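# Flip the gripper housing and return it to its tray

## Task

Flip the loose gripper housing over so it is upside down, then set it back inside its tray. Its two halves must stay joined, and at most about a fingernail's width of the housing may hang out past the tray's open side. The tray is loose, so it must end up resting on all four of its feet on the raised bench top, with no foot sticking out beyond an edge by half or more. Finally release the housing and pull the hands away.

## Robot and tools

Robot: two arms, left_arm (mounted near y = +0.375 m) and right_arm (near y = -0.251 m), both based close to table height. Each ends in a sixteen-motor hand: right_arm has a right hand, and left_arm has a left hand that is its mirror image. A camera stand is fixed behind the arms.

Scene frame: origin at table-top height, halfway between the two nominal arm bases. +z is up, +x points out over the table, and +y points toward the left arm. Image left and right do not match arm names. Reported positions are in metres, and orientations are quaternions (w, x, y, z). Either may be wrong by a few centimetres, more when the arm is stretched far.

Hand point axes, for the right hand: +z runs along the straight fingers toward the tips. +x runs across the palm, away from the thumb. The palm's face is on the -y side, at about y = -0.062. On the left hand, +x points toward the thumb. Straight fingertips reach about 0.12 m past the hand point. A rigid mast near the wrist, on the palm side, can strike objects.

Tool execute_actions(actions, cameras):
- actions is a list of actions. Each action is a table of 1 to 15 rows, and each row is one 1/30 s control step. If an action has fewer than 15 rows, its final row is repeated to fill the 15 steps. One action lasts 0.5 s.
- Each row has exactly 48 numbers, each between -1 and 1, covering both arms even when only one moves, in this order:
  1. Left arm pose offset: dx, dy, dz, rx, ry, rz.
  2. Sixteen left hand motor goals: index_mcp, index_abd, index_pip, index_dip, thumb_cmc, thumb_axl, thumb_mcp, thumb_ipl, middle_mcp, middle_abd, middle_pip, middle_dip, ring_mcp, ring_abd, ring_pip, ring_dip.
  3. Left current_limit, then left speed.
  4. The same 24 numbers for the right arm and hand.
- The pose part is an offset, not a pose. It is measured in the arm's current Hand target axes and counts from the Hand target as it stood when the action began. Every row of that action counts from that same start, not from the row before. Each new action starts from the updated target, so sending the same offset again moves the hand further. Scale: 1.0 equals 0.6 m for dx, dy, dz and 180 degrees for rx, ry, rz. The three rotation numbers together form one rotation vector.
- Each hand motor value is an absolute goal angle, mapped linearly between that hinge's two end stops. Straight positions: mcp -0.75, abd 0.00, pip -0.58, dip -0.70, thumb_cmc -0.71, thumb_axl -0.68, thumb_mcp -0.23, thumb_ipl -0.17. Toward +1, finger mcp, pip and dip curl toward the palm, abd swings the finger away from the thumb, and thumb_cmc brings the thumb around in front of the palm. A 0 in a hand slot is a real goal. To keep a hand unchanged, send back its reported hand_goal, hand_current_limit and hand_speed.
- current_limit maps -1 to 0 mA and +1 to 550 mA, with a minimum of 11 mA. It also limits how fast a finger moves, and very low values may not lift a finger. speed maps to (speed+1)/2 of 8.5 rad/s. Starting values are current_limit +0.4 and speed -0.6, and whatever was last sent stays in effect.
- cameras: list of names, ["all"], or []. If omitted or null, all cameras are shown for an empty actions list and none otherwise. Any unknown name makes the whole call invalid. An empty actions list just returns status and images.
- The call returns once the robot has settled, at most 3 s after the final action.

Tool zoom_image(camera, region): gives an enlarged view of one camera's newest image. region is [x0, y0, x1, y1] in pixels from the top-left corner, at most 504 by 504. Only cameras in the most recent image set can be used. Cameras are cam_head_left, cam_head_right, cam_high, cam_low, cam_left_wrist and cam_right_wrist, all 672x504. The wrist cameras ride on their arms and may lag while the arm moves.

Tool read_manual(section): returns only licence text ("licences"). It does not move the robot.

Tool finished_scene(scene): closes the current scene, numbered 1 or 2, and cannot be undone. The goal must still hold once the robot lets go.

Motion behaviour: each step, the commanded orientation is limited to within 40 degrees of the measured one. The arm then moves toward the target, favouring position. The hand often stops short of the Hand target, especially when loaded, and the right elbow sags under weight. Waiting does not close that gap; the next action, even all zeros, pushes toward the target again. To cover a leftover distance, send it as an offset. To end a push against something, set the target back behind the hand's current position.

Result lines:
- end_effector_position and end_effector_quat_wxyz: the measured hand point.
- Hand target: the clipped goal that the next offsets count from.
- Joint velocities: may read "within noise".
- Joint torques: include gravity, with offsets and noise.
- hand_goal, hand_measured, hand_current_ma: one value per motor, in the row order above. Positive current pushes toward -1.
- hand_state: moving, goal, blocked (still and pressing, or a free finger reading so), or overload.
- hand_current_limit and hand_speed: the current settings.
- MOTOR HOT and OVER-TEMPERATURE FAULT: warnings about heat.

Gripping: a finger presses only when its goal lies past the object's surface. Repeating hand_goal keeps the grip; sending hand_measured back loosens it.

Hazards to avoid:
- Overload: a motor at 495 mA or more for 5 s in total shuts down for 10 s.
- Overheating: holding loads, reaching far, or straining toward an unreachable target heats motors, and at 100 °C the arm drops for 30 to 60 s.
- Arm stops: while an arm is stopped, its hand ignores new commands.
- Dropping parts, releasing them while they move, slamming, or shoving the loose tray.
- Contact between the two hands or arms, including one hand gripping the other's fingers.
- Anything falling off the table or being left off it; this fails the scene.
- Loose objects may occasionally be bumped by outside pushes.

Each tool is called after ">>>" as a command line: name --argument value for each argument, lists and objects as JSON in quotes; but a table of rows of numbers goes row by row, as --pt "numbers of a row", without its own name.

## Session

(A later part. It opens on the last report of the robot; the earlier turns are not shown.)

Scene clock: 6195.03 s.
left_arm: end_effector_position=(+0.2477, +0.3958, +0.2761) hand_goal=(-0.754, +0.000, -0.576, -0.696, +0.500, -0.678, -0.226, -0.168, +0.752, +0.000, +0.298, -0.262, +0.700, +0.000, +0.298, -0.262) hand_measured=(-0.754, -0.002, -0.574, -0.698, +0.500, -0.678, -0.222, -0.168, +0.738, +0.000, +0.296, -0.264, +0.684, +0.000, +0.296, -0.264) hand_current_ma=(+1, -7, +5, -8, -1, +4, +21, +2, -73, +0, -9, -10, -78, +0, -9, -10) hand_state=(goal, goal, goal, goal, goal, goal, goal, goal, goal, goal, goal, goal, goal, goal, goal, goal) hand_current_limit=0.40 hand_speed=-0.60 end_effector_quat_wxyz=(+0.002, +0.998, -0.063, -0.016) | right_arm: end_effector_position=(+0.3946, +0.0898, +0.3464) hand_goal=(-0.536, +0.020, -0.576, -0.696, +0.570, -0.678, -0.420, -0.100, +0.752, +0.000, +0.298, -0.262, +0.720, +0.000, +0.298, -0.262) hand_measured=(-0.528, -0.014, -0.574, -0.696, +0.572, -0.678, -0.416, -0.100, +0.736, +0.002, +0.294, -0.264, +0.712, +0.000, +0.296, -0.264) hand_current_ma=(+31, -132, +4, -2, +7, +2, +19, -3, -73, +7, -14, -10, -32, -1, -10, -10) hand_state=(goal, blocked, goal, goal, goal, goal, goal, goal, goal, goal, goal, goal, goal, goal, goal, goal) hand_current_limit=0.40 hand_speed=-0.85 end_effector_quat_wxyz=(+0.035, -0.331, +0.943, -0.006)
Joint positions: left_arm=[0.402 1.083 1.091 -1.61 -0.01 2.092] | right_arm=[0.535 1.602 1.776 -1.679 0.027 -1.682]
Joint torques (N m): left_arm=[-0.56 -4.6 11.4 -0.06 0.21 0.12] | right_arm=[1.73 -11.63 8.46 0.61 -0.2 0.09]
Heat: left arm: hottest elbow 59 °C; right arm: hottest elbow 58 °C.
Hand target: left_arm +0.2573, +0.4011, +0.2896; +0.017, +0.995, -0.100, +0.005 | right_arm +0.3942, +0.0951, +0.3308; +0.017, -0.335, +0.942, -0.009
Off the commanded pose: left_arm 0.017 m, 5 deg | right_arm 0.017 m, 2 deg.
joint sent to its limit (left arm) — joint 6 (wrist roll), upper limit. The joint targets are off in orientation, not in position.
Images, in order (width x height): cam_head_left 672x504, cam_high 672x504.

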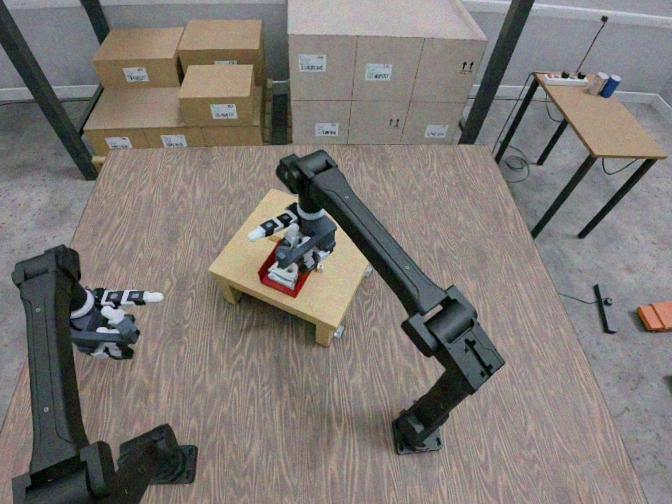

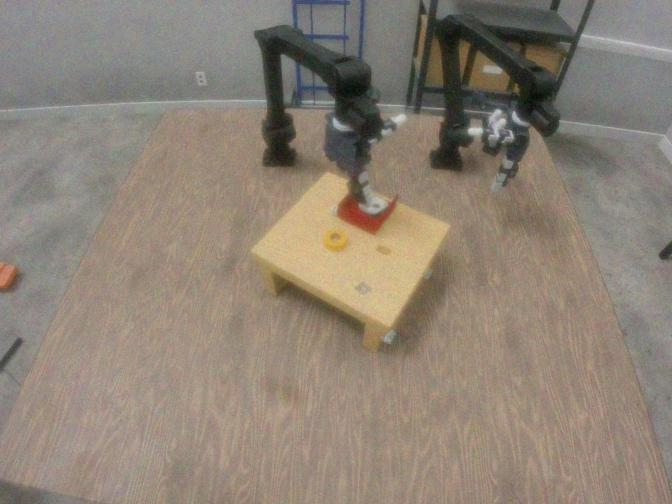

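>>> execute_actions --actions '[[[0,0,0,0,0,0,-0.754,0,-0.576,-0.696,0.5,-0.678,-0.226,-0.168,0.752,0,0.298,-0.262,0.7,0,0.298,-0.262,0.4,-0.6,0,0,0,0,0,0,-0.55,0.06,-0.576,-0.696,0.57,-0.678,-0.42,-0.1,0.752,0,0.298,-0.262,0.72,0,0.298,-0.262,0.4,-0.85]],[[0,0,0,0,0,0,-0.754,0,-0.576,-0.696,0.5,-0.678,-0.226,-0.168,0.752,0,0.298,-0.262,0.7,0,0.298,-0.262,0.4,-0.6,0,0,-0.015,0,0,0,-0.57,0.1,-0.576,-0.696,0.57,-0.678,-0.42,-0.1,0.752,0,0.298,-0.262,0.72,0,0.298,-0.262,0.4,-0.85]]]' --cameras '["cam_head_left", "cam_high"]'

>>> zoom_image --camera "cam_high" --region '[330, 160, 410, 240]'

>>> zoom_image --camera "cam_head_left" --region '[258, 231, 318, 291]'

Scene clock: 6207.20 s.
left_arm: end_effector_position=(+0.2477, +0.3958, +0.2761) hand_goal=(-0.754, +0.000, -0.576, -0.696, +0.500, -0.678, -0.226, -0.168, +0.752, +0.000, +0.298, -0.262, +0.700, +0.000, +0.298, -0.262) hand_measured=(-0.754, -0.002, -0.574, -0.698, +0.500, -0.678, -0.222, -0.168, +0.738, +0.000, +0.296, -0.264, +0.684, +0.000, +0.296, -0.264) hand_current_ma=(+1, -7, +5, -8, -1, +4, +21, +2, -73, +0, -9, -10, -78, +0, -9, -10) hand_state=(goal, goal, goal, goal, goal, goal, goal, goal, goal, goal, goal, goal, goal, goal, goal, goal) hand_current_limit=0.40 hand_speed=-0.60 end_effector_quat_wxyz=(+0.002, +0.998, -0.063, -0.016) | right_arm: end_effector_position=(+0.3957, +0.0907, +0.3466) hand_goal=(-0.570, +0.100, -0.576, -0.696, +0.570, -0.678, -0.420, -0.100, +0.752, +0.000, +0.298, -0.262, +0.720, +0.000, +0.298, -0.262) hand_measured=(-0.542, +0.068, -0.570, -0.694, +0.572, -0.678, -0.416, -0.100, +0.736, +0.002, +0.294, -0.264, +0.712, +0.000, +0.296, -0.264) hand_current_ma=(+132, -122, +25, +8, +7, +2, +19, -3, -73, +7, -14, -10, -32, -1, -10, -10) hand_state=(blocked, blocked, goal, goal, goal, goal, goal, goal, goal, goal, goal, goal, goal, goal, goal, goal) hand_current_limit=0.40 hand_speed=-0.85 end_effector_quat_wxyz=(+0.038, -0.331, +0.943, -0.005)
Joint positions: left_arm=[0.402 1.083 1.091 -1.61 -0.01 2.092] | right_arm=[0.536 1.602 1.776 -1.673 0.027 -1.682]
Joint torques (N m): left_arm=[-0.73 -4.84 11.43 -0.01 0.18 0.15] | right_arm=[1.44 -13.1 9.21 0.55 -0.36 0.06]
Heat: left arm: hottest elbow 59 °C; right arm: hottest elbow 58 °C.
Hand target: left_arm +0.2573, +0.4011, +0.2896; +0.017, +0.995, -0.100, +0.005 | right_arm +0.3939, +0.0951, +0.3398; +0.017, -0.335, +0.942, -0.009
Off the commanded pose: left_arm 0.017 m, 5 deg | right_arm 0.008 m, 2 deg.
joint sent to its limit (left arm) — joint 6 (wrist roll), upper limit. The joint targets are off in orientation, not in position.
joint sent to its limit (right arm) — joint 4 (wrist pitch), lower limit. The joint targets still meet the commanded pose.
Images, in order (width x height): cam_head_left 672x504, cam_high 672x504.

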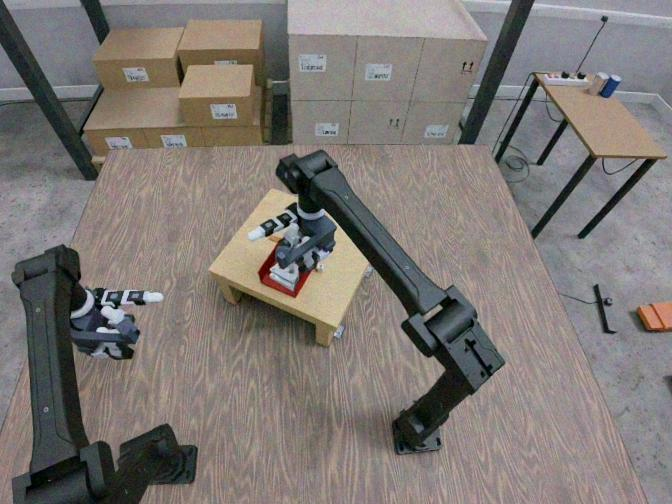

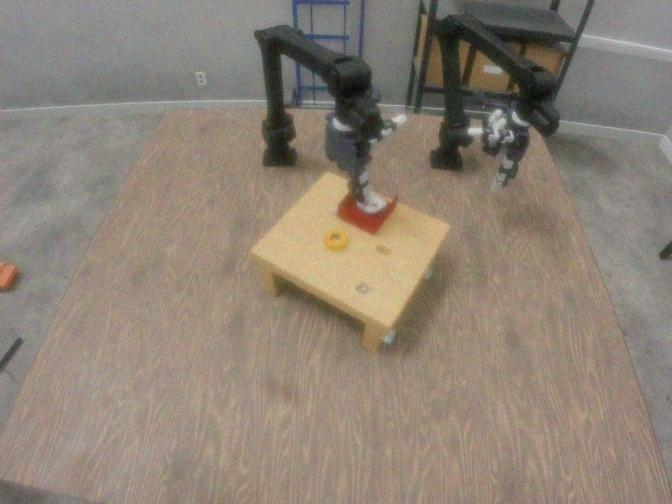

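Scaled by 6.300 from the camera's 672x504 image, which has a finer 960x720 frame.

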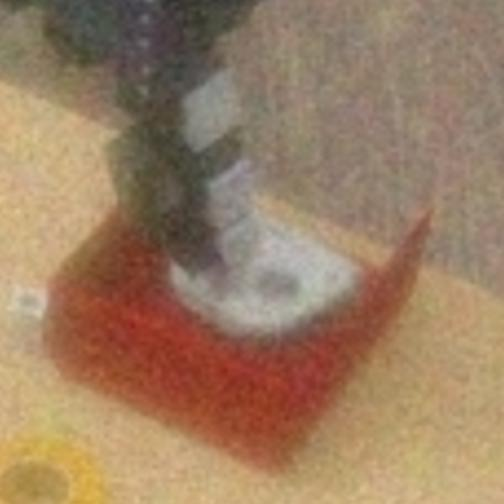

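Scaled by 8.400 from the camera's 672x504 image, which has a finer 960x720 frame.

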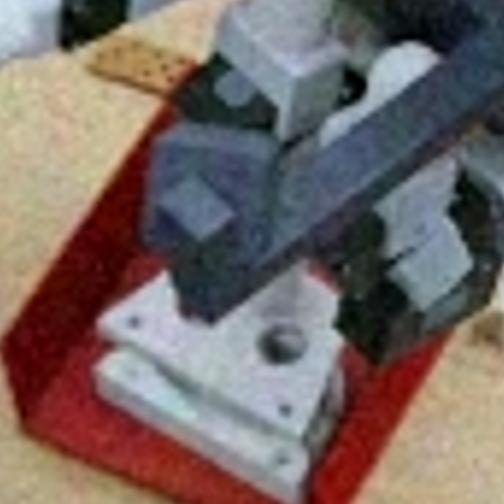

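>>> execute_actions --actions '[[[0,0,0,0,0,0,-0.754,0,-0.576,-0.696,0.5,-0.678,-0.226,-0.168,0.752,0,0.298,-0.262,0.7,0,0.298,-0.262,0.4,-0.6,0,0,0,0,0,0,-0.61,0.14,-0.576,-0.696,0.57,-0.678,-0.42,-0.1,0.752,0,0.298,-0.262,0.72,0,0.298,-0.262,0.4,-0.85]],[[0,0,0,0,0,0,-0.754,0,-0.576,-0.696,0.5,-0.678,-0.226,-0.168,0.752,0,0.298,-0.262,0.7,0,0.298,-0.262,0.4,-0.6,0,0,0,0,0,0,-0.65,0.2,-0.576,-0.696,0.57,-0.678,-0.42,-0.1,0.752,0,0.298,-0.262,0.72,0,0.298,-0.262,0.4,-0.85]]]' --cameras '["cam_head_left", "cam_high"]'

>>> zoom_image --camera "cam_high" --region '[330, 160, 410, 240]'

>>> zoom_image --camera "cam_head_left" --region '[258, 231, 318, 291]'

Scene clock: 6220.20 s.
left_arm: end_effector_position=(+0.2477, +0.3958, +0.2761) hand_goal=(-0.754, +0.000, -0.576, -0.696, +0.500, -0.678, -0.226, -0.168, +0.752, +0.000, +0.298, -0.262, +0.700, +0.000, +0.298, -0.262) hand_measured=(-0.754, -0.002, -0.574, -0.698, +0.500, -0.678, -0.222, -0.168, +0.738, +0.000, +0.296, -0.264, +0.684, +0.000, +0.296, -0.264) hand_current_ma=(+1, -7, +5, -8, -1, +4, +21, +2, -73, +0, -9, -10, -78, +0, -9, -10) hand_state=(goal, goal, goal, goal, goal, goal, goal, goal, goal, goal, goal, goal, goal, goal, goal, goal) hand_current_limit=0.40 hand_speed=-0.60 end_effector_quat_wxyz=(+0.002, +0.998, -0.063, -0.016) | right_arm: end_effector_position=(+0.3953, +0.0933, +0.3475) hand_goal=(-0.650, +0.200, -0.576, -0.696, +0.570, -0.678, -0.420, -0.100, +0.752, +0.000, +0.298, -0.262, +0.720, +0.000, +0.298, -0.262) hand_measured=(-0.610, +0.174, -0.564, -0.690, +0.572, -0.678, -0.416, -0.100, +0.736, +0.002, +0.294, -0.264, +0.712, +0.000, +0.296, -0.264) hand_current_ma=(+185, -97, +52, +22, +7, +2, +19, -3, -73, +7, -14, -10, -32, -1, -10, -10) hand_state=(blocked, blocked, goal, goal, goal, goal, goal, goal, goal, goal, goal, goal, goal, goal, goal, goal) hand_current_limit=0.40 hand_speed=-0.85 end_effector_quat_wxyz=(+0.039, -0.332, +0.942, +0.000)
Joint positions: left_arm=[0.402 1.083 1.091 -1.61 -0.01 2.092] | right_arm=[0.537 1.602 1.776 -1.668 0.018 -1.682]
Joint torques (N m): left_arm=[-0.56 -5.07 11.3 -0.05 0.21 0.16] | right_arm=[1.44 -12.57 9.2 0.51 -0.24 0.08]
Heat: left arm: hottest elbow 59 °C; right arm: hottest elbow 58 °C.
Hand target: left_arm +0.2573, +0.4011, +0.2896; +0.017, +0.995, -0.100, +0.005 | right_arm +0.3939, +0.0951, +0.3398; +0.017, -0.335, +0.942, -0.009
Off the commanded pose: left_arm 0.017 m, 5 deg | right_arm 0.008 m, 3 deg.
joint sent to its limit (left arm) — joint 6 (wrist roll), upper limit. The joint targets are off in orientation, not in position.
joint sent to its limit (right arm) — joint 4 (wrist pitch), lower limit. The joint targets still meet the commanded pose.
Images, in order (width x height): cam_head_left 672x504, cam_high 672x504.

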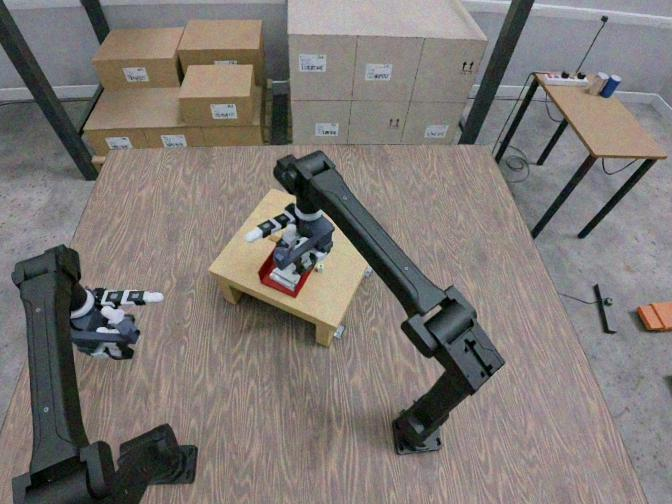

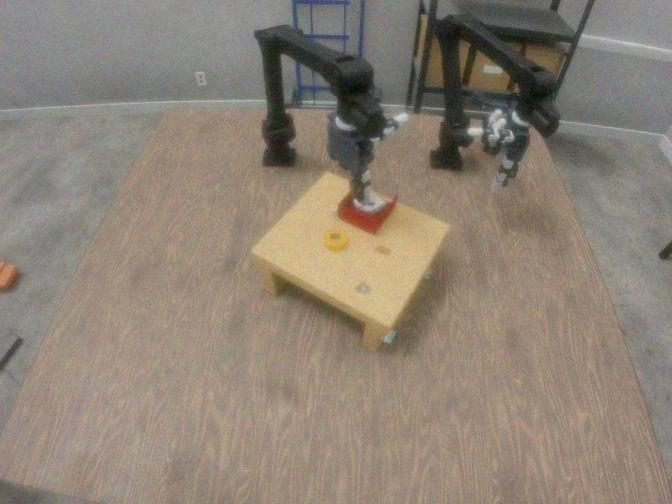

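Scaled by 6.300 from the camera's 672x504 image, which has a finer 960x720 frame.

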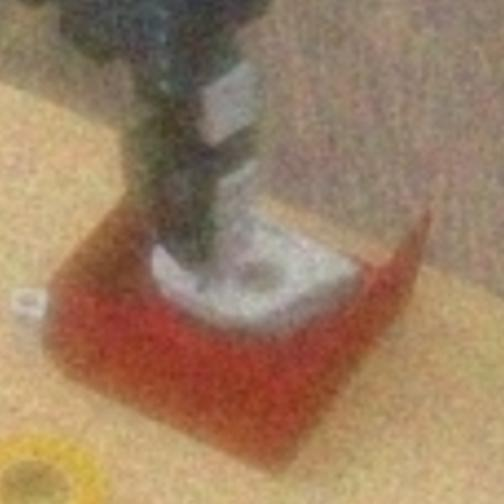

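Scaled by 8.400 from the camera's 672x504 image, which has a finer 960x720 frame.

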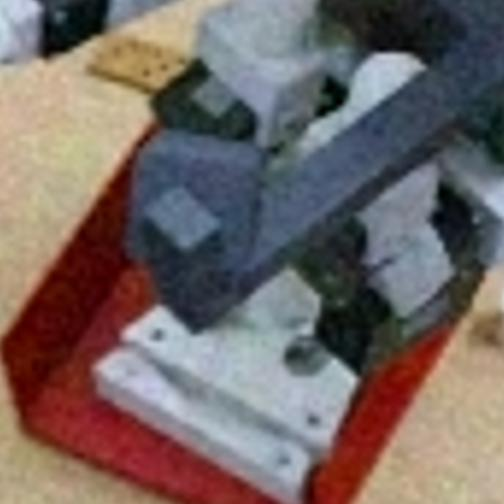

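>>> execute_actions --actions '[[[0,0,0,0,0,0,-0.754,0,-0.576,-0.696,0.5,-0.678,-0.226,-0.168,0.752,0,0.298,-0.262,0.7,0,0.298,-0.262,0.4,-0.6,0,0,-0.03,0,0,0,-0.61,0.174,-0.576,-0.696,0.57,-0.678,-0.42,-0.1,0.752,0,0.298,-0.262,0.72,0,0.298,-0.262,0.4,-0.85]],[[0,0,0,0,0,0,-0.754,0,-0.576,-0.696,0.5,-0.678,-0.226,-0.168,0.752,0,0.298,-0.262,0.7,0,0.298,-0.262,0.4,-0.6,0,0,-0.04,0,0,0,-0.61,0.174,-0.576,-0.696,0.57,-0.678,-0.42,-0.1,0.752,0,0.298,-0.262,0.72,0,0.298,-0.262,0.4,-0.85]],[[0,0,0,0,0,0,-0.754,0,-0.576,-0.696,0.5,-0.678,-0.226,-0.168,0.752,0,0.298,-0.262,0.7,0,0.298,-0.262,0.4,-0.6,0,0,-0.04,0,0,0,-0.61,0.1,-0.576,-0.696,0.57,-0.678,-0.42,-0.1,0.752,0,0.298,-0.262,0.72,0,0.298,-0.262,0.4,-0.6]],[[0,0,0,0,0,0,-0.754,0,-0.576,-0.696,0.5,-0.678,-0.226,-0.168,0.752,0,0.298,-0.262,0.7,0,0.298,-0.262,0.4,-0.6,0,0,-0.06,0,0,0,-0.61,0,-0.576,-0.696,0.57,-0.678,-0.42,-0.1,0.752,0,0.298,-0.262,0.72,0,0.298,-0.262,0.4,-0.6]]]' --cameras '["cam_head_left", "cam_high"]'

>>> zoom_image --camera "cam_head_left" --region '[258, 231, 318, 291]'

>>> zoom_image --camera "cam_high" --region '[330, 160, 410, 240]'

Scene clock: 6269.37 s.
left_arm: end_effector_position=(+0.2477, +0.3958, +0.2761) hand_goal=(-0.754, +0.000, -0.576, -0.696, +0.500, -0.678, -0.226, -0.168, +0.752, +0.000, +0.298, -0.262, +0.700, +0.000, +0.298, -0.262) hand_measured=(-0.754, -0.002, -0.574, -0.698, +0.500, -0.678, -0.222, -0.168, +0.738, +0.000, +0.296, -0.264, +0.684, +0.000, +0.296, -0.264) hand_current_ma=(+1, -7, +5, -8, -1, +4, +21, +2, -73, +0, -9, -10, -78, +0, -9, -10) hand_state=(goal, goal, goal, goal, goal, goal, goal, goal, goal, goal, goal, goal, goal, goal, goal, goal) hand_current_limit=0.40 hand_speed=-0.60 end_effector_quat_wxyz=(+0.002, +0.998, -0.063, -0.016) | right_arm: end_effector_position=(+0.3858, +0.0934, +0.4111) hand_goal=(-0.610, +0.000, -0.576, -0.696, +0.570, -0.678, -0.420, -0.100, +0.752, +0.000, +0.298, -0.262, +0.720, +0.000, +0.298, -0.262) hand_measured=(-0.608, +0.004, -0.574, -0.694, +0.572, -0.678, -0.416, -0.100, +0.736, +0.002, +0.294, -0.264, +0.712, +0.000, +0.296, -0.264) hand_current_ma=(+7, +12, +10, +9, +7, +2, +19, -3, -73, +7, -14, -10, -32, -1, -10, -10) hand_state=(goal, goal, goal, goal, goal, goal, goal, goal, goal, goal, goal, goal, goal, goal, goal, goal) hand_current_limit=0.40 hand_speed=-0.60 end_effector_quat_wxyz=(+0.097, -0.336, +0.936, +0.028)
Joint positions: left_arm=[0.402 1.083 1.091 -1.61 -0.01 2.092] | right_arm=[0.537 1.537 1.849 -1.681 -0.011 -1.692]
Joint torques (N m): left_arm=[-0.38 -4.84 11.41 -0.02 0.21 0.15] | right_arm=[0.44 -13.8 13.79 0.79 -0.62 0.16]
Heat: left arm: hottest elbow 59 °C; right arm: hottest elbow 59 °C.
Hand target: left_arm +0.2573, +0.4011, +0.2896; +0.017, +0.995, -0.100, +0.005 | right_arm +0.3900, +0.0955, +0.4418; +0.017, -0.335, +0.942, -0.008
Off the commanded pose: left_arm 0.017 m, 5 deg | right_arm 0.031 m, 10 deg.
joint sent to its limit (left arm) — joint 6 (wrist roll), upper limit. The joint targets are off in orientation, not in position.
joint sent to its limit (right arm) — joint 4 (wrist pitch), lower limit. The joint targets are off in position and orientation.
Images, in order (width x height): cam_head_left 672x504, cam_high 672x504.

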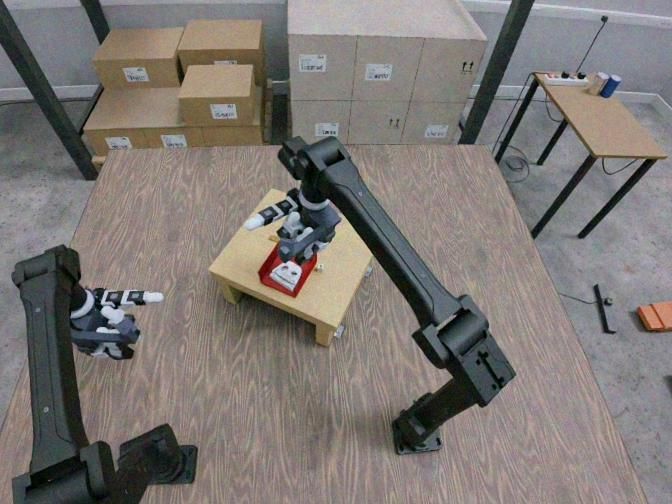

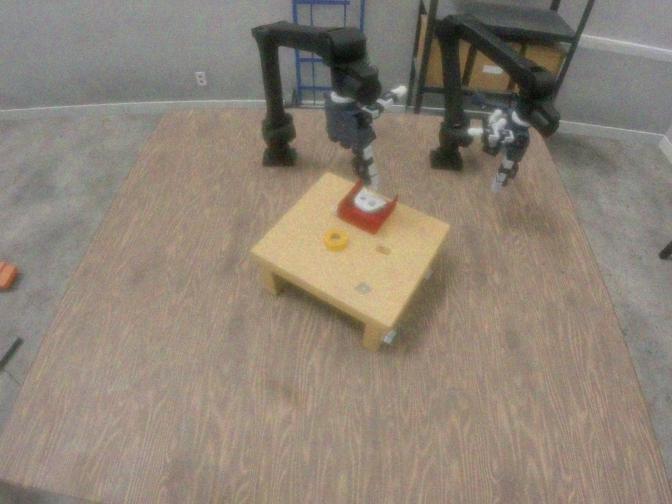

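Scaled by 8.400 from the camera's 672x504 image, which has a finer 960x720 frame.

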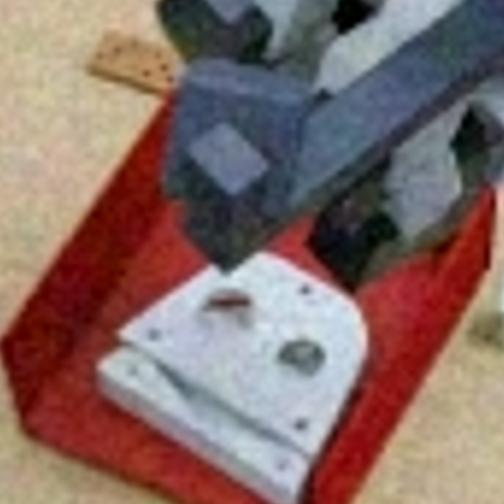

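Scaled by 6.300 from the camera's 672x504 image, which has a finer 960x720 frame.

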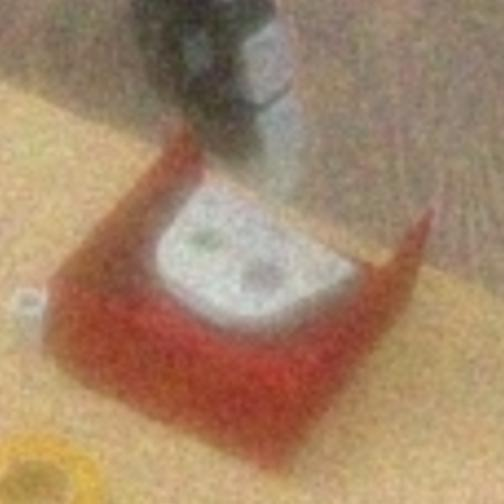

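>>> execute_actions --actions '[[[0,0,0,0,0,0,-0.754,0,-0.576,-0.696,0.5,-0.678,-0.226,-0.168,0.752,0,0.298,-0.262,0.7,0,0.298,-0.262,0.4,-0.6,-0.0567,-0.0296,-0.01,0,0,0.14,-0.754,0,-0.576,-0.696,0.57,-0.678,-0.42,-0.1,0.752,0,0.298,-0.262,0.72,0,0.298,-0.262,0.4,-0.6]],[[0,0,0,0,0,0,-0.754,0,-0.576,-0.696,0.5,-0.678,-0.226,-0.168,0.752,0,0.298,-0.262,0.7,0,0.298,-0.262,0.4,-0.6,-0.0567,-0.0296,0,0,0,0.14,-0.754,0,-0.576,-0.696,0.57,-0.678,-0.42,-0.1,0.752,0,0.298,-0.262,0.72,0,0.298,-0.262,0.4,-0.6]],[[0,0,0,0,0,0,-0.754,0,-0.576,-0.696,0.5,-0.678,-0.226,-0.168,0.752,0,0.298,-0.262,0.7,0,0.298,-0.262,0.4,-0.6,-0.0567,-0.0296,0,0,0,0.14,-0.754,0,-0.576,-0.696,0.57,-0.678,-0.42,-0.1,0.752,0,0.298,-0.262,0.72,0,0.298,-0.262,0.4,-0.6]]]' --cameras '["cam_head_left", "cam_high"]'

>>> zoom_image --camera "cam_head_left" --region '[248, 211, 328, 291]'

>>> zoom_image --camera "cam_high" --region '[320, 140, 420, 240]'

Scene clock: 6394.67 s.
left_arm: end_effector_position=(+0.2477, +0.3958, +0.2761) hand_goal=(-0.754, +0.000, -0.576, -0.696, +0.500, -0.678, -0.226, -0.168, +0.752, +0.000, +0.298, -0.262, +0.700, +0.000, +0.298, -0.262) hand_measured=(-0.754, -0.002, -0.574, -0.698, +0.500, -0.678, -0.222, -0.168, +0.738, +0.000, +0.296, -0.264, +0.684, +0.000, +0.296, -0.264) hand_current_ma=(+1, -7, +5, -8, -1, +4, +21, +2, -73, +0, -9, -10, -78, +0, -9, -10) hand_state=(goal, goal, goal, goal, goal, goal, goal, goal, goal, goal, goal, goal, goal, goal, goal, goal) hand_current_limit=0.40 hand_speed=-0.60 end_effector_quat_wxyz=(+0.002, +0.998, -0.063, -0.016) | right_arm: end_effector_position=(+0.4912, +0.0653, +0.4250) hand_goal=(-0.754, +0.000, -0.576, -0.696, +0.570, -0.678, -0.420, -0.100, +0.752, +0.000, +0.298, -0.262, +0.720, +0.000, +0.298, -0.262) hand_measured=(-0.752, +0.004, -0.574, -0.694, +0.572, -0.678, -0.416, -0.100, +0.736, +0.002, +0.294, -0.264, +0.712, +0.000, +0.296, -0.264) hand_current_ma=(+9, +12, +9, +9, +7, +2, +19, -3, -73, +7, -14, -10, -32, -1, -10, -10) hand_state=(goal, goal, goal, goal, goal, goal, goal, goal, goal, goal, goal, goal, goal, goal, goal, goal) hand_current_limit=0.40 hand_speed=-0.60 end_effector_quat_wxyz=(+0.074, +0.301, +0.948, +0.070)
Joint positions: left_arm=[0.402 1.083 1.091 -1.61 -0.01 2.092] | right_arm=[0.54 1.537 1.849 -1.681 0.024 -0.389]
Joint torques (N m): left_arm=[-0.38 -4.66 11.37 -0.1 0.2 0.13] | right_arm=[1.55 -13.39 13.64 1.01 0.06 0.16]
Heat: left arm: hottest elbow 59 °C; right arm: hottest elbow 73 °C.
Hand target: left_arm +0.2573, +0.4011, +0.2896; +0.017, +0.995, -0.100, +0.005 | right_arm +0.4944, +0.0701, +0.4520; +0.019, +0.313, +0.950, +0.004
Off the commanded pose: left_arm 0.017 m, 5 deg | right_arm 0.028 m, 10 deg.
joint sent to its limit (left arm) — joint 6 (wrist roll), upper limit. The joint targets are off in orientation, not in position.
joint sent to its limit (right arm) — joint 4 (wrist pitch), lower limit. The joint targets are off in orientation, not in position.
Images, in order (width x height): cam_head_left 672x504, cam_high 672x504.

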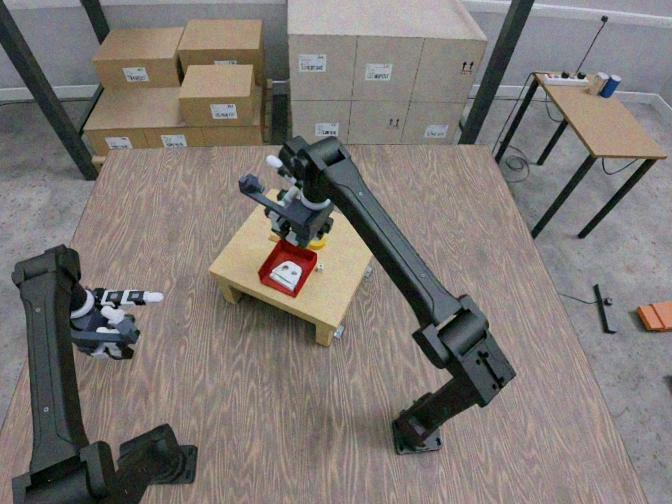

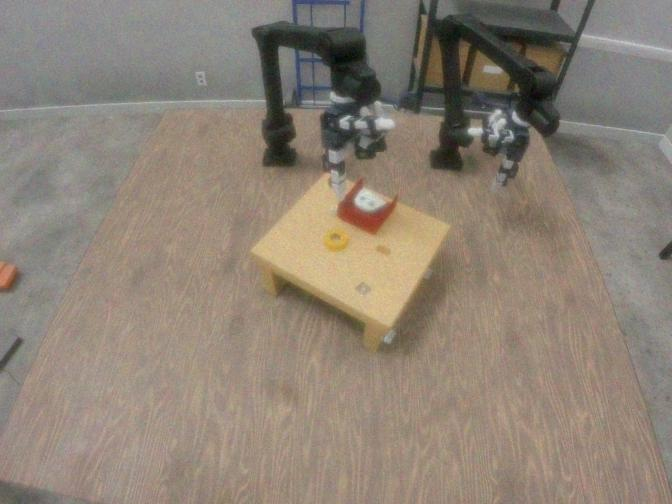

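Scaled by 6.300 from the camera's 672x504 image, which has a finer 960x720 frame.

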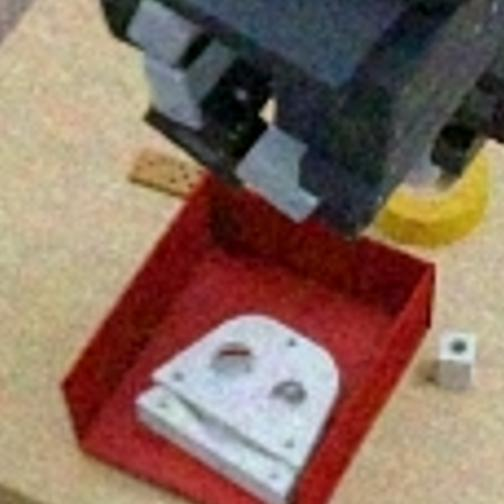

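Scaled by 5.040 from the camera's 672x504 image, which has a finer 960x720 frame.

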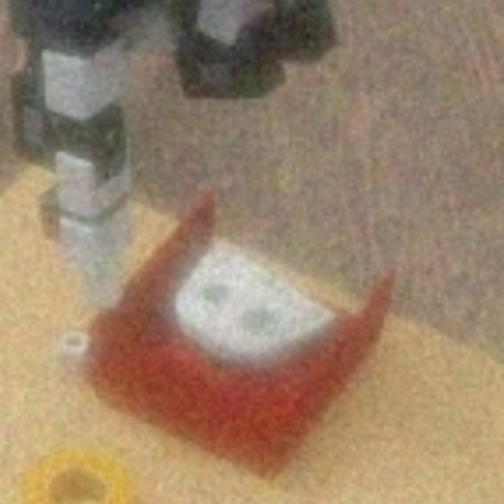

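>>> execute_actions --actions '[[[0,0,0,0,0,0,-0.754,0,-0.576,-0.696,0.5,-0.678,-0.226,-0.168,0.752,0,0.298,-0.262,0.7,0,0.298,-0.262,0.4,-0.6,0.0477,0.0259,0,0,0,0,-0.754,0,-0.576,-0.696,0.57,-0.678,-0.42,-0.1,0.752,0,0.298,-0.262,0.72,0,0.298,-0.262,0.4,-0.6]],[[0,0,0,0,0,0,-0.754,0,-0.576,-0.696,0.5,-0.678,-0.226,-0.168,0.752,0,0.298,-0.262,0.7,0,0.298,-0.262,0.4,-0.6,0.0477,0.0259,0,0,-0.05,0,-0.754,-0.1,-0.576,-0.696,0.57,-0.678,-0.42,-0.1,0.752,0.1,0.298,-0.262,0.72,0,0.298,-0.262,0.4,-0.6]],[[0,0,0,0,0,0,-0.754,0,-0.576,-0.696,0.5,-0.678,-0.226,-0.168,0.752,0,0.298,-0.262,0.7,0,0.298,-0.262,0.4,-0.6,0,0,0,0,0,0,-0.754,-0.17,-0.576,-0.696,0.57,-0.678,-0.42,-0.1,0.3,0.17,-0.2,-0.5,0.72,0,0.298,-0.262,0.4,-0.6]],[[0,0,0,0,0,0,-0.754,0,-0.576,-0.696,0.5,-0.678,-0.226,-0.168,0.752,0,0.298,-0.262,0.7,0,0.298,-0.262,0.4,-0.6,0,0,0,0,0,0,-0.754,-0.17,-0.576,-0.696,0.57,-0.678,-0.42,-0.1,-0.754,0.17,-0.576,-0.696,0.72,0,0.298,-0.262,0.4,-0.6]]]' --cameras '["cam_head_left", "cam_high", "cam_low", "cam_head_right"]'

>>> zoom_image --camera "cam_head_left" --region '[248, 211, 328, 291]'

>>> zoom_image --camera "cam_high" --region '[320, 140, 420, 240]'

>>> zoom_image --camera "cam_low" --region '[290, 140, 390, 240]'

Scene clock: 6414.50 s.
left_arm: end_effector_position=(+0.2477, +0.3958, +0.2761) hand_goal=(-0.754, +0.000, -0.576, -0.696, +0.500, -0.678, -0.226, -0.168, +0.752, +0.000, +0.298, -0.262, +0.700, +0.000, +0.298, -0.262) hand_measured=(-0.754, -0.002, -0.574, -0.698, +0.500, -0.678, -0.222, -0.168, +0.738, +0.000, +0.296, -0.264, +0.684, +0.000, +0.296, -0.264) hand_current_ma=(+1, -7, +5, -8, -1, +4, +21, +2, -73, +0, -9, -10, -78, +0, -9, -10) hand_state=(goal, goal, goal, goal, goal, goal, goal, goal, goal, goal, goal, goal, goal, goal, goal, goal) hand_current_limit=0.40 hand_speed=-0.60 end_effector_quat_wxyz=(+0.002, +0.998, -0.063, -0.016) | right_arm: end_effector_position=(+0.4551, +0.1275, +0.4287) hand_goal=(-0.754, -0.170, -0.576, -0.696, +0.570, -0.678, -0.420, -0.100, -0.754, +0.170, -0.576, -0.696, +0.720, +0.000, +0.298, -0.262) hand_measured=(-0.754, -0.164, -0.574, -0.694, +0.572, -0.678, -0.416, -0.100, -0.752, +0.168, -0.574, -0.694, +0.712, +0.000, +0.296, -0.264) hand_current_ma=(+2, +21, +8, +9, +5, +2, +19, -3, +11, -8, +4, +9, -32, -1, -10, -10) hand_state=(goal, goal, goal, goal, goal, goal, goal, goal, goal, goal, goal, goal, goal, goal, goal, goal) hand_current_limit=0.40 hand_speed=-0.60 end_effector_quat_wxyz=(+0.128, +0.288, +0.948, +0.043)
Joint positions: left_arm=[0.402 1.083 1.091 -1.61 -0.01 2.092] | right_arm=[0.732 1.557 1.87 -1.681 0.181 -0.237]
Joint torques (N m): left_arm=[-0.56 -4.84 11.43 -0.02 0.2 0.16] | right_arm=[0.26 -11.22 14.34 1.13 0.3 0.2]
Heat: left arm: hottest elbow 59 °C; right arm: hottest elbow 74 °C.
Hand target: left_arm +0.2573, +0.4011, +0.2896; +0.017, +0.995, -0.100, +0.005 | right_arm +0.4670, +0.1292, +0.4505; +0.093, +0.312, +0.945, -0.021
Off the commanded pose: left_arm 0.017 m, 5 deg | right_arm 0.025 m, 9 deg.
joint sent to its limit (left arm) — joint 6 (wrist roll), upper limit. The joint targets are off in orientation, not in position.
joint sent to its limit (right arm) — joint 4 (wrist pitch), lower limit. The joint targets are off in orientation, not in position.
Images, in order (width x height): cam_head_left 672x504, cam_head_right 672x504, cam_high 672x504, cam_low 672x504.

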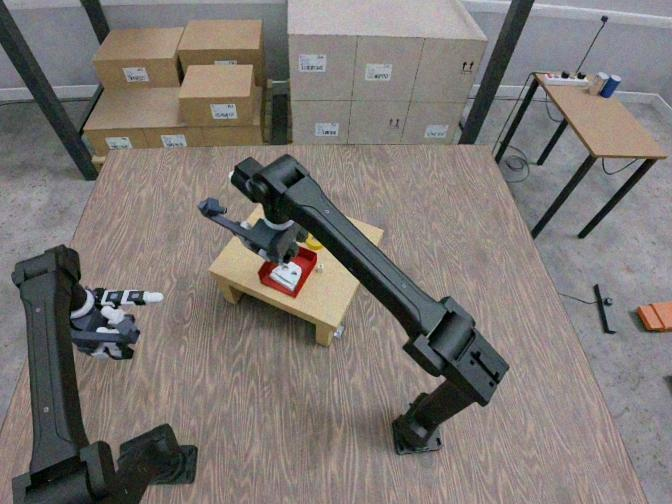

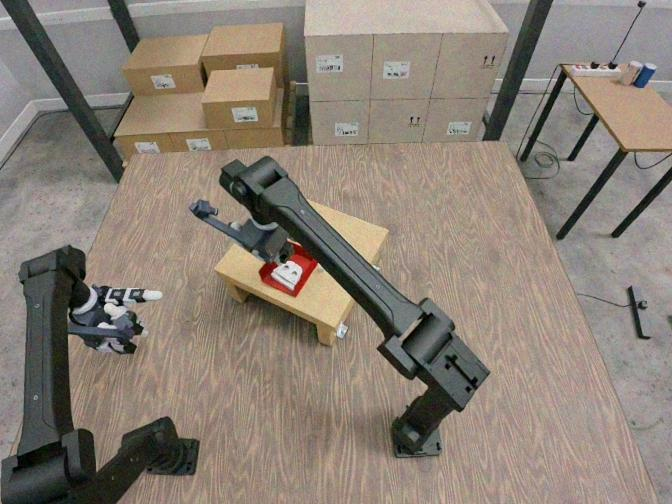

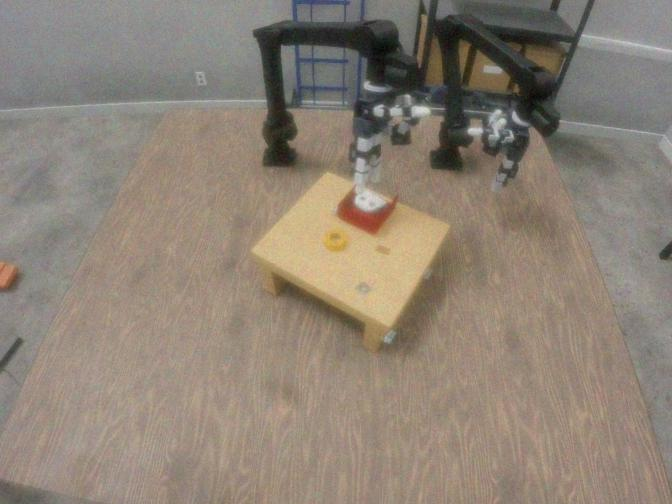

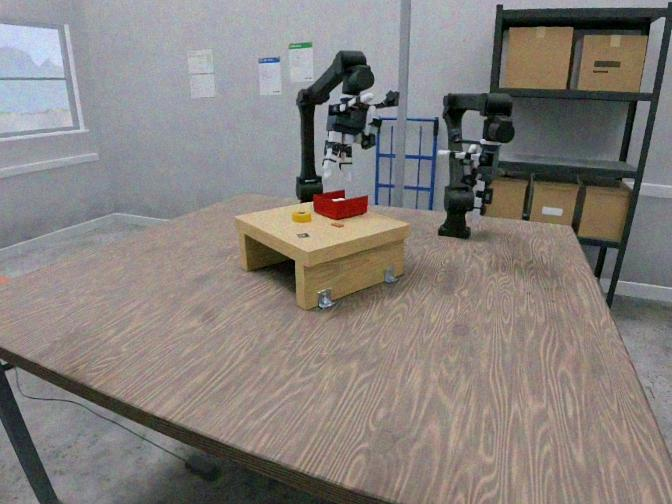

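Scaled by 6.300 from the camera's 672x504 image, which has a finer 960x720 frame.

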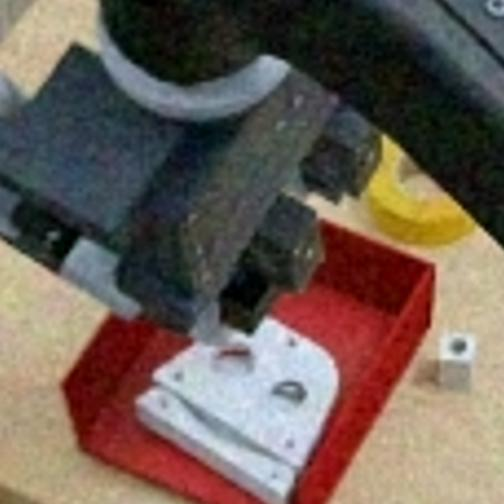

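Scaled by 5.040 from the camera's 672x504 image, which has a finer 960x720 frame.

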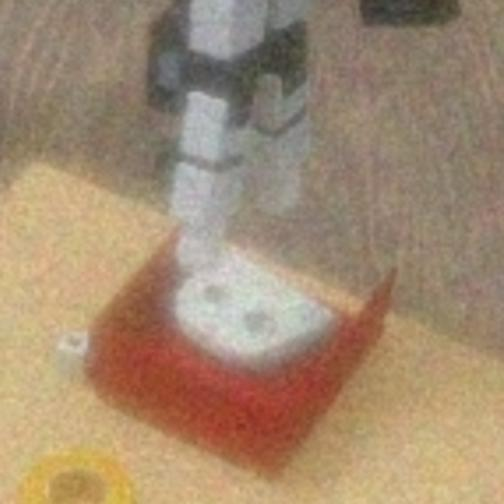

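Scaled by 5.040 from the camera's 672x504 image, which has a finer 960x720 frame.

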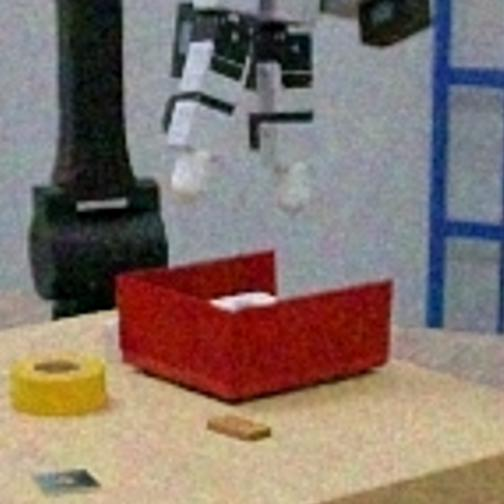

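>>> execute_actions --actions '[[[0,0,0,0,0,0,-0.754,0,-0.576,-0.696,0.5,-0.678,-0.226,-0.168,0.752,0,0.298,-0.262,0.7,0,0.298,-0.262,0.4,-0.6,0.0375,0,0,0,0,0,-0.754,-0.26,-0.576,-0.696,0.57,-0.678,-0.42,-0.1,-0.754,0.26,-0.576,-0.696,0.72,0,0.298,-0.262,0.4,-0.6]],[[0,0,0,0,0,0,-0.754,0,-0.576,-0.696,0.5,-0.678,-0.226,-0.168,0.752,0,0.298,-0.262,0.7,0,0.298,-0.262,0.4,-0.6,0.0169,0,0.107,0,0,0,-0.754,-0.26,-0.576,-0.696,0.57,-0.678,-0.42,-0.1,-0.754,0.26,-0.576,-0.696,0.72,0,0.298,-0.262,0.4,-0.6]]]' --cameras '["cam_head_left", "cam_high", "cam_low", "cam_head_right"]'

>>> zoom_image --camera "cam_head_left" --region '[248, 211, 328, 291]'

>>> zoom_image --camera "cam_high" --region '[320, 140, 420, 240]'

>>> zoom_image --camera "cam_low" --region '[290, 140, 390, 240]'

Scene clock: 6436.90 s.
left_arm: end_effector_position=(+0.2477, +0.3958, +0.2761) hand_goal=(-0.754, +0.000, -0.576, -0.696, +0.500, -0.678, -0.226, -0.168, +0.752, +0.000, +0.298, -0.262, +0.700, +0.000, +0.298, -0.262) hand_measured=(-0.754, -0.002, -0.574, -0.698, +0.500, -0.678, -0.222, -0.168, +0.738, +0.000, +0.296, -0.264, +0.684, +0.000, +0.296, -0.264) hand_current_ma=(+1, -7, +5, -8, -1, +4, +21, +2, -73, +0, -9, -10, -78, +0, -9, -10) hand_state=(goal, goal, goal, goal, goal, goal, goal, goal, goal, goal, goal, goal, goal, goal, goal, goal) hand_current_limit=0.40 hand_speed=-0.60 end_effector_quat_wxyz=(+0.002, +0.998, -0.063, -0.016) | right_arm: end_effector_position=(+0.4507, +0.1411, +0.3802) hand_goal=(-0.754, -0.260, -0.576, -0.696, +0.570, -0.678, -0.420, -0.100, -0.754, +0.260, -0.576, -0.696, +0.720, +0.000, +0.298, -0.262) hand_measured=(-0.754, -0.254, -0.574, -0.694, +0.572, -0.678, -0.416, -0.100, -0.752, +0.256, -0.574, -0.694, +0.712, +0.000, +0.296, -0.264) hand_current_ma=(+2, +22, +8, +9, +5, +2, +19, -3, +11, -12, +4, +9, -32, -1, -10, -10) hand_state=(goal, goal, goal, goal, goal, goal, goal, goal, goal, goal, goal, goal, goal, goal, goal, goal) hand_current_limit=0.40 hand_speed=-0.60 end_effector_quat_wxyz=(+0.108, +0.301, +0.947, +0.006)
Joint positions: left_arm=[0.402 1.083 1.091 -1.61 -0.01 2.092] | right_arm=[0.766 1.603 1.823 -1.681 0.187 -0.169]
Joint torques (N m): left_arm=[-0.5 -4.78 11.4 0.13 0.19 0.16] | right_arm=[0.85 -12.98 9.8 0.75 -0.03 0.17]
Heat: left arm: hottest elbow 59 °C; right arm: hottest elbow 79 °C.
Hand target: left_arm +0.2573, +0.4011, +0.2896; +0.017, +0.995, -0.100, +0.005 | right_arm +0.4519, +0.1420, +0.3812; +0.093, +0.313, +0.945, -0.021
Off the commanded pose: left_arm 0.017 m, 5 deg | right_arm 0.002 m, 4 deg.
joint sent to its limit (left arm) — joint 6 (wrist roll), upper limit. The joint targets are off in orientation, not in position.
joint sent to its limit (right arm) — joint 4 (wrist pitch), lower limit. The joint targets are off in orientation, not in position.
Images, in order (width x height): cam_head_left 672x504, cam_head_right 672x504, cam_high 672x504, cam_low 672x504.

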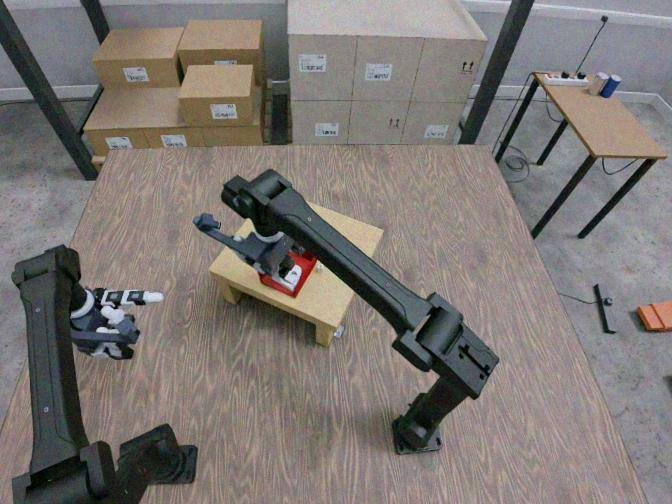

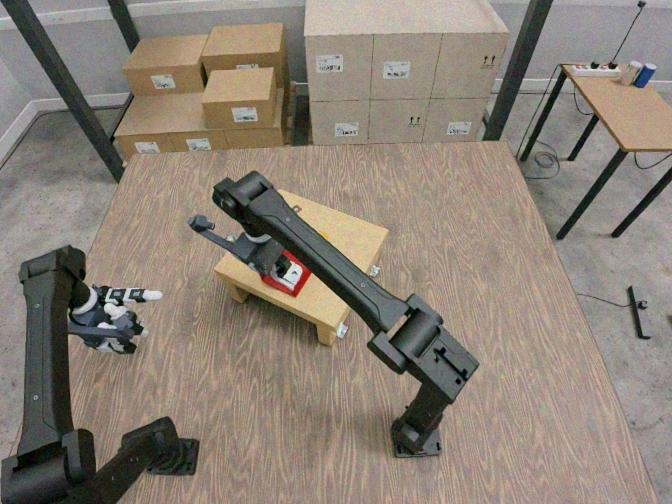

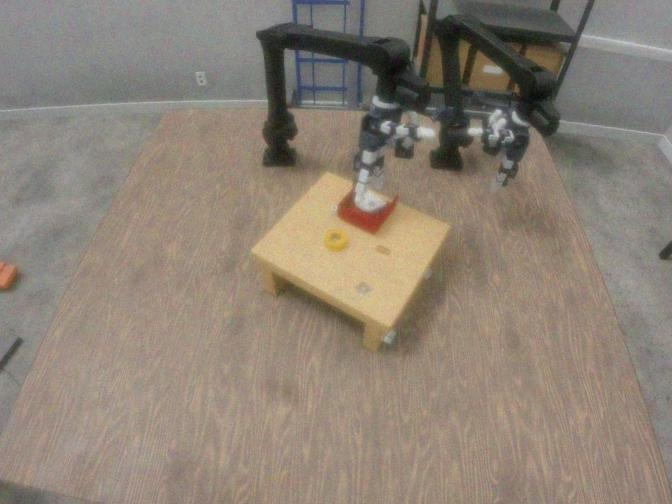

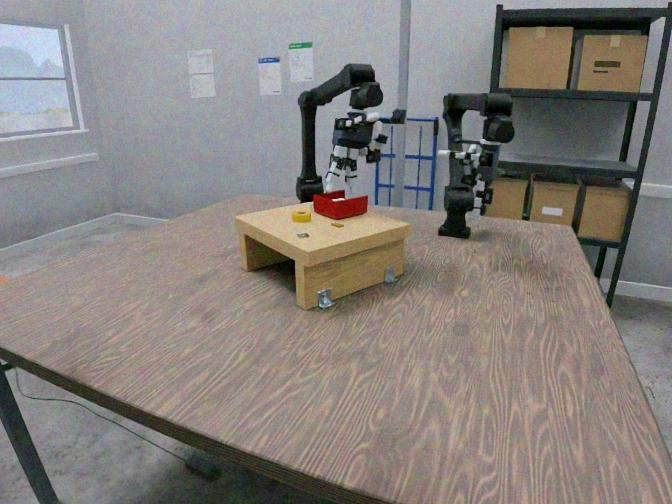

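Scaled by 6.300 from the camera's 672x504 image, which has a finer 960x720 frame.

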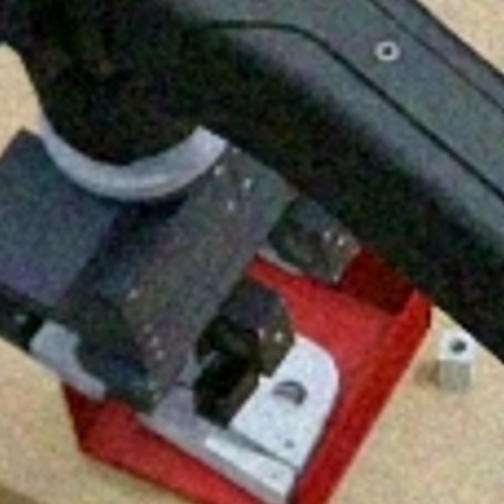

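Scaled by 5.040 from the camera's 672x504 image, which has a finer 960x720 frame.

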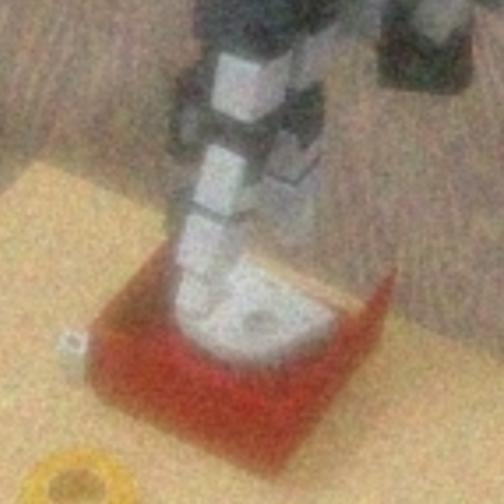

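Scaled by 5.040 from the camera's 672x504 image, which has a finer 960x720 frame.

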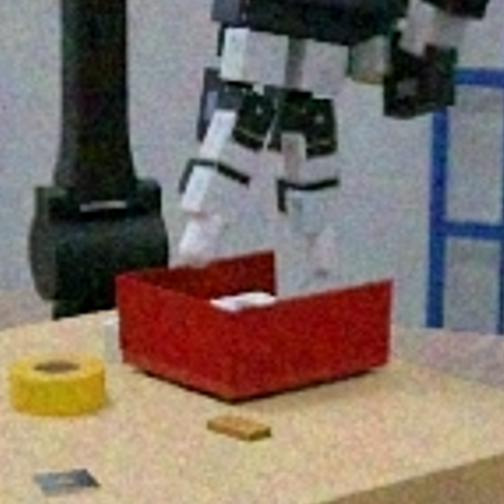

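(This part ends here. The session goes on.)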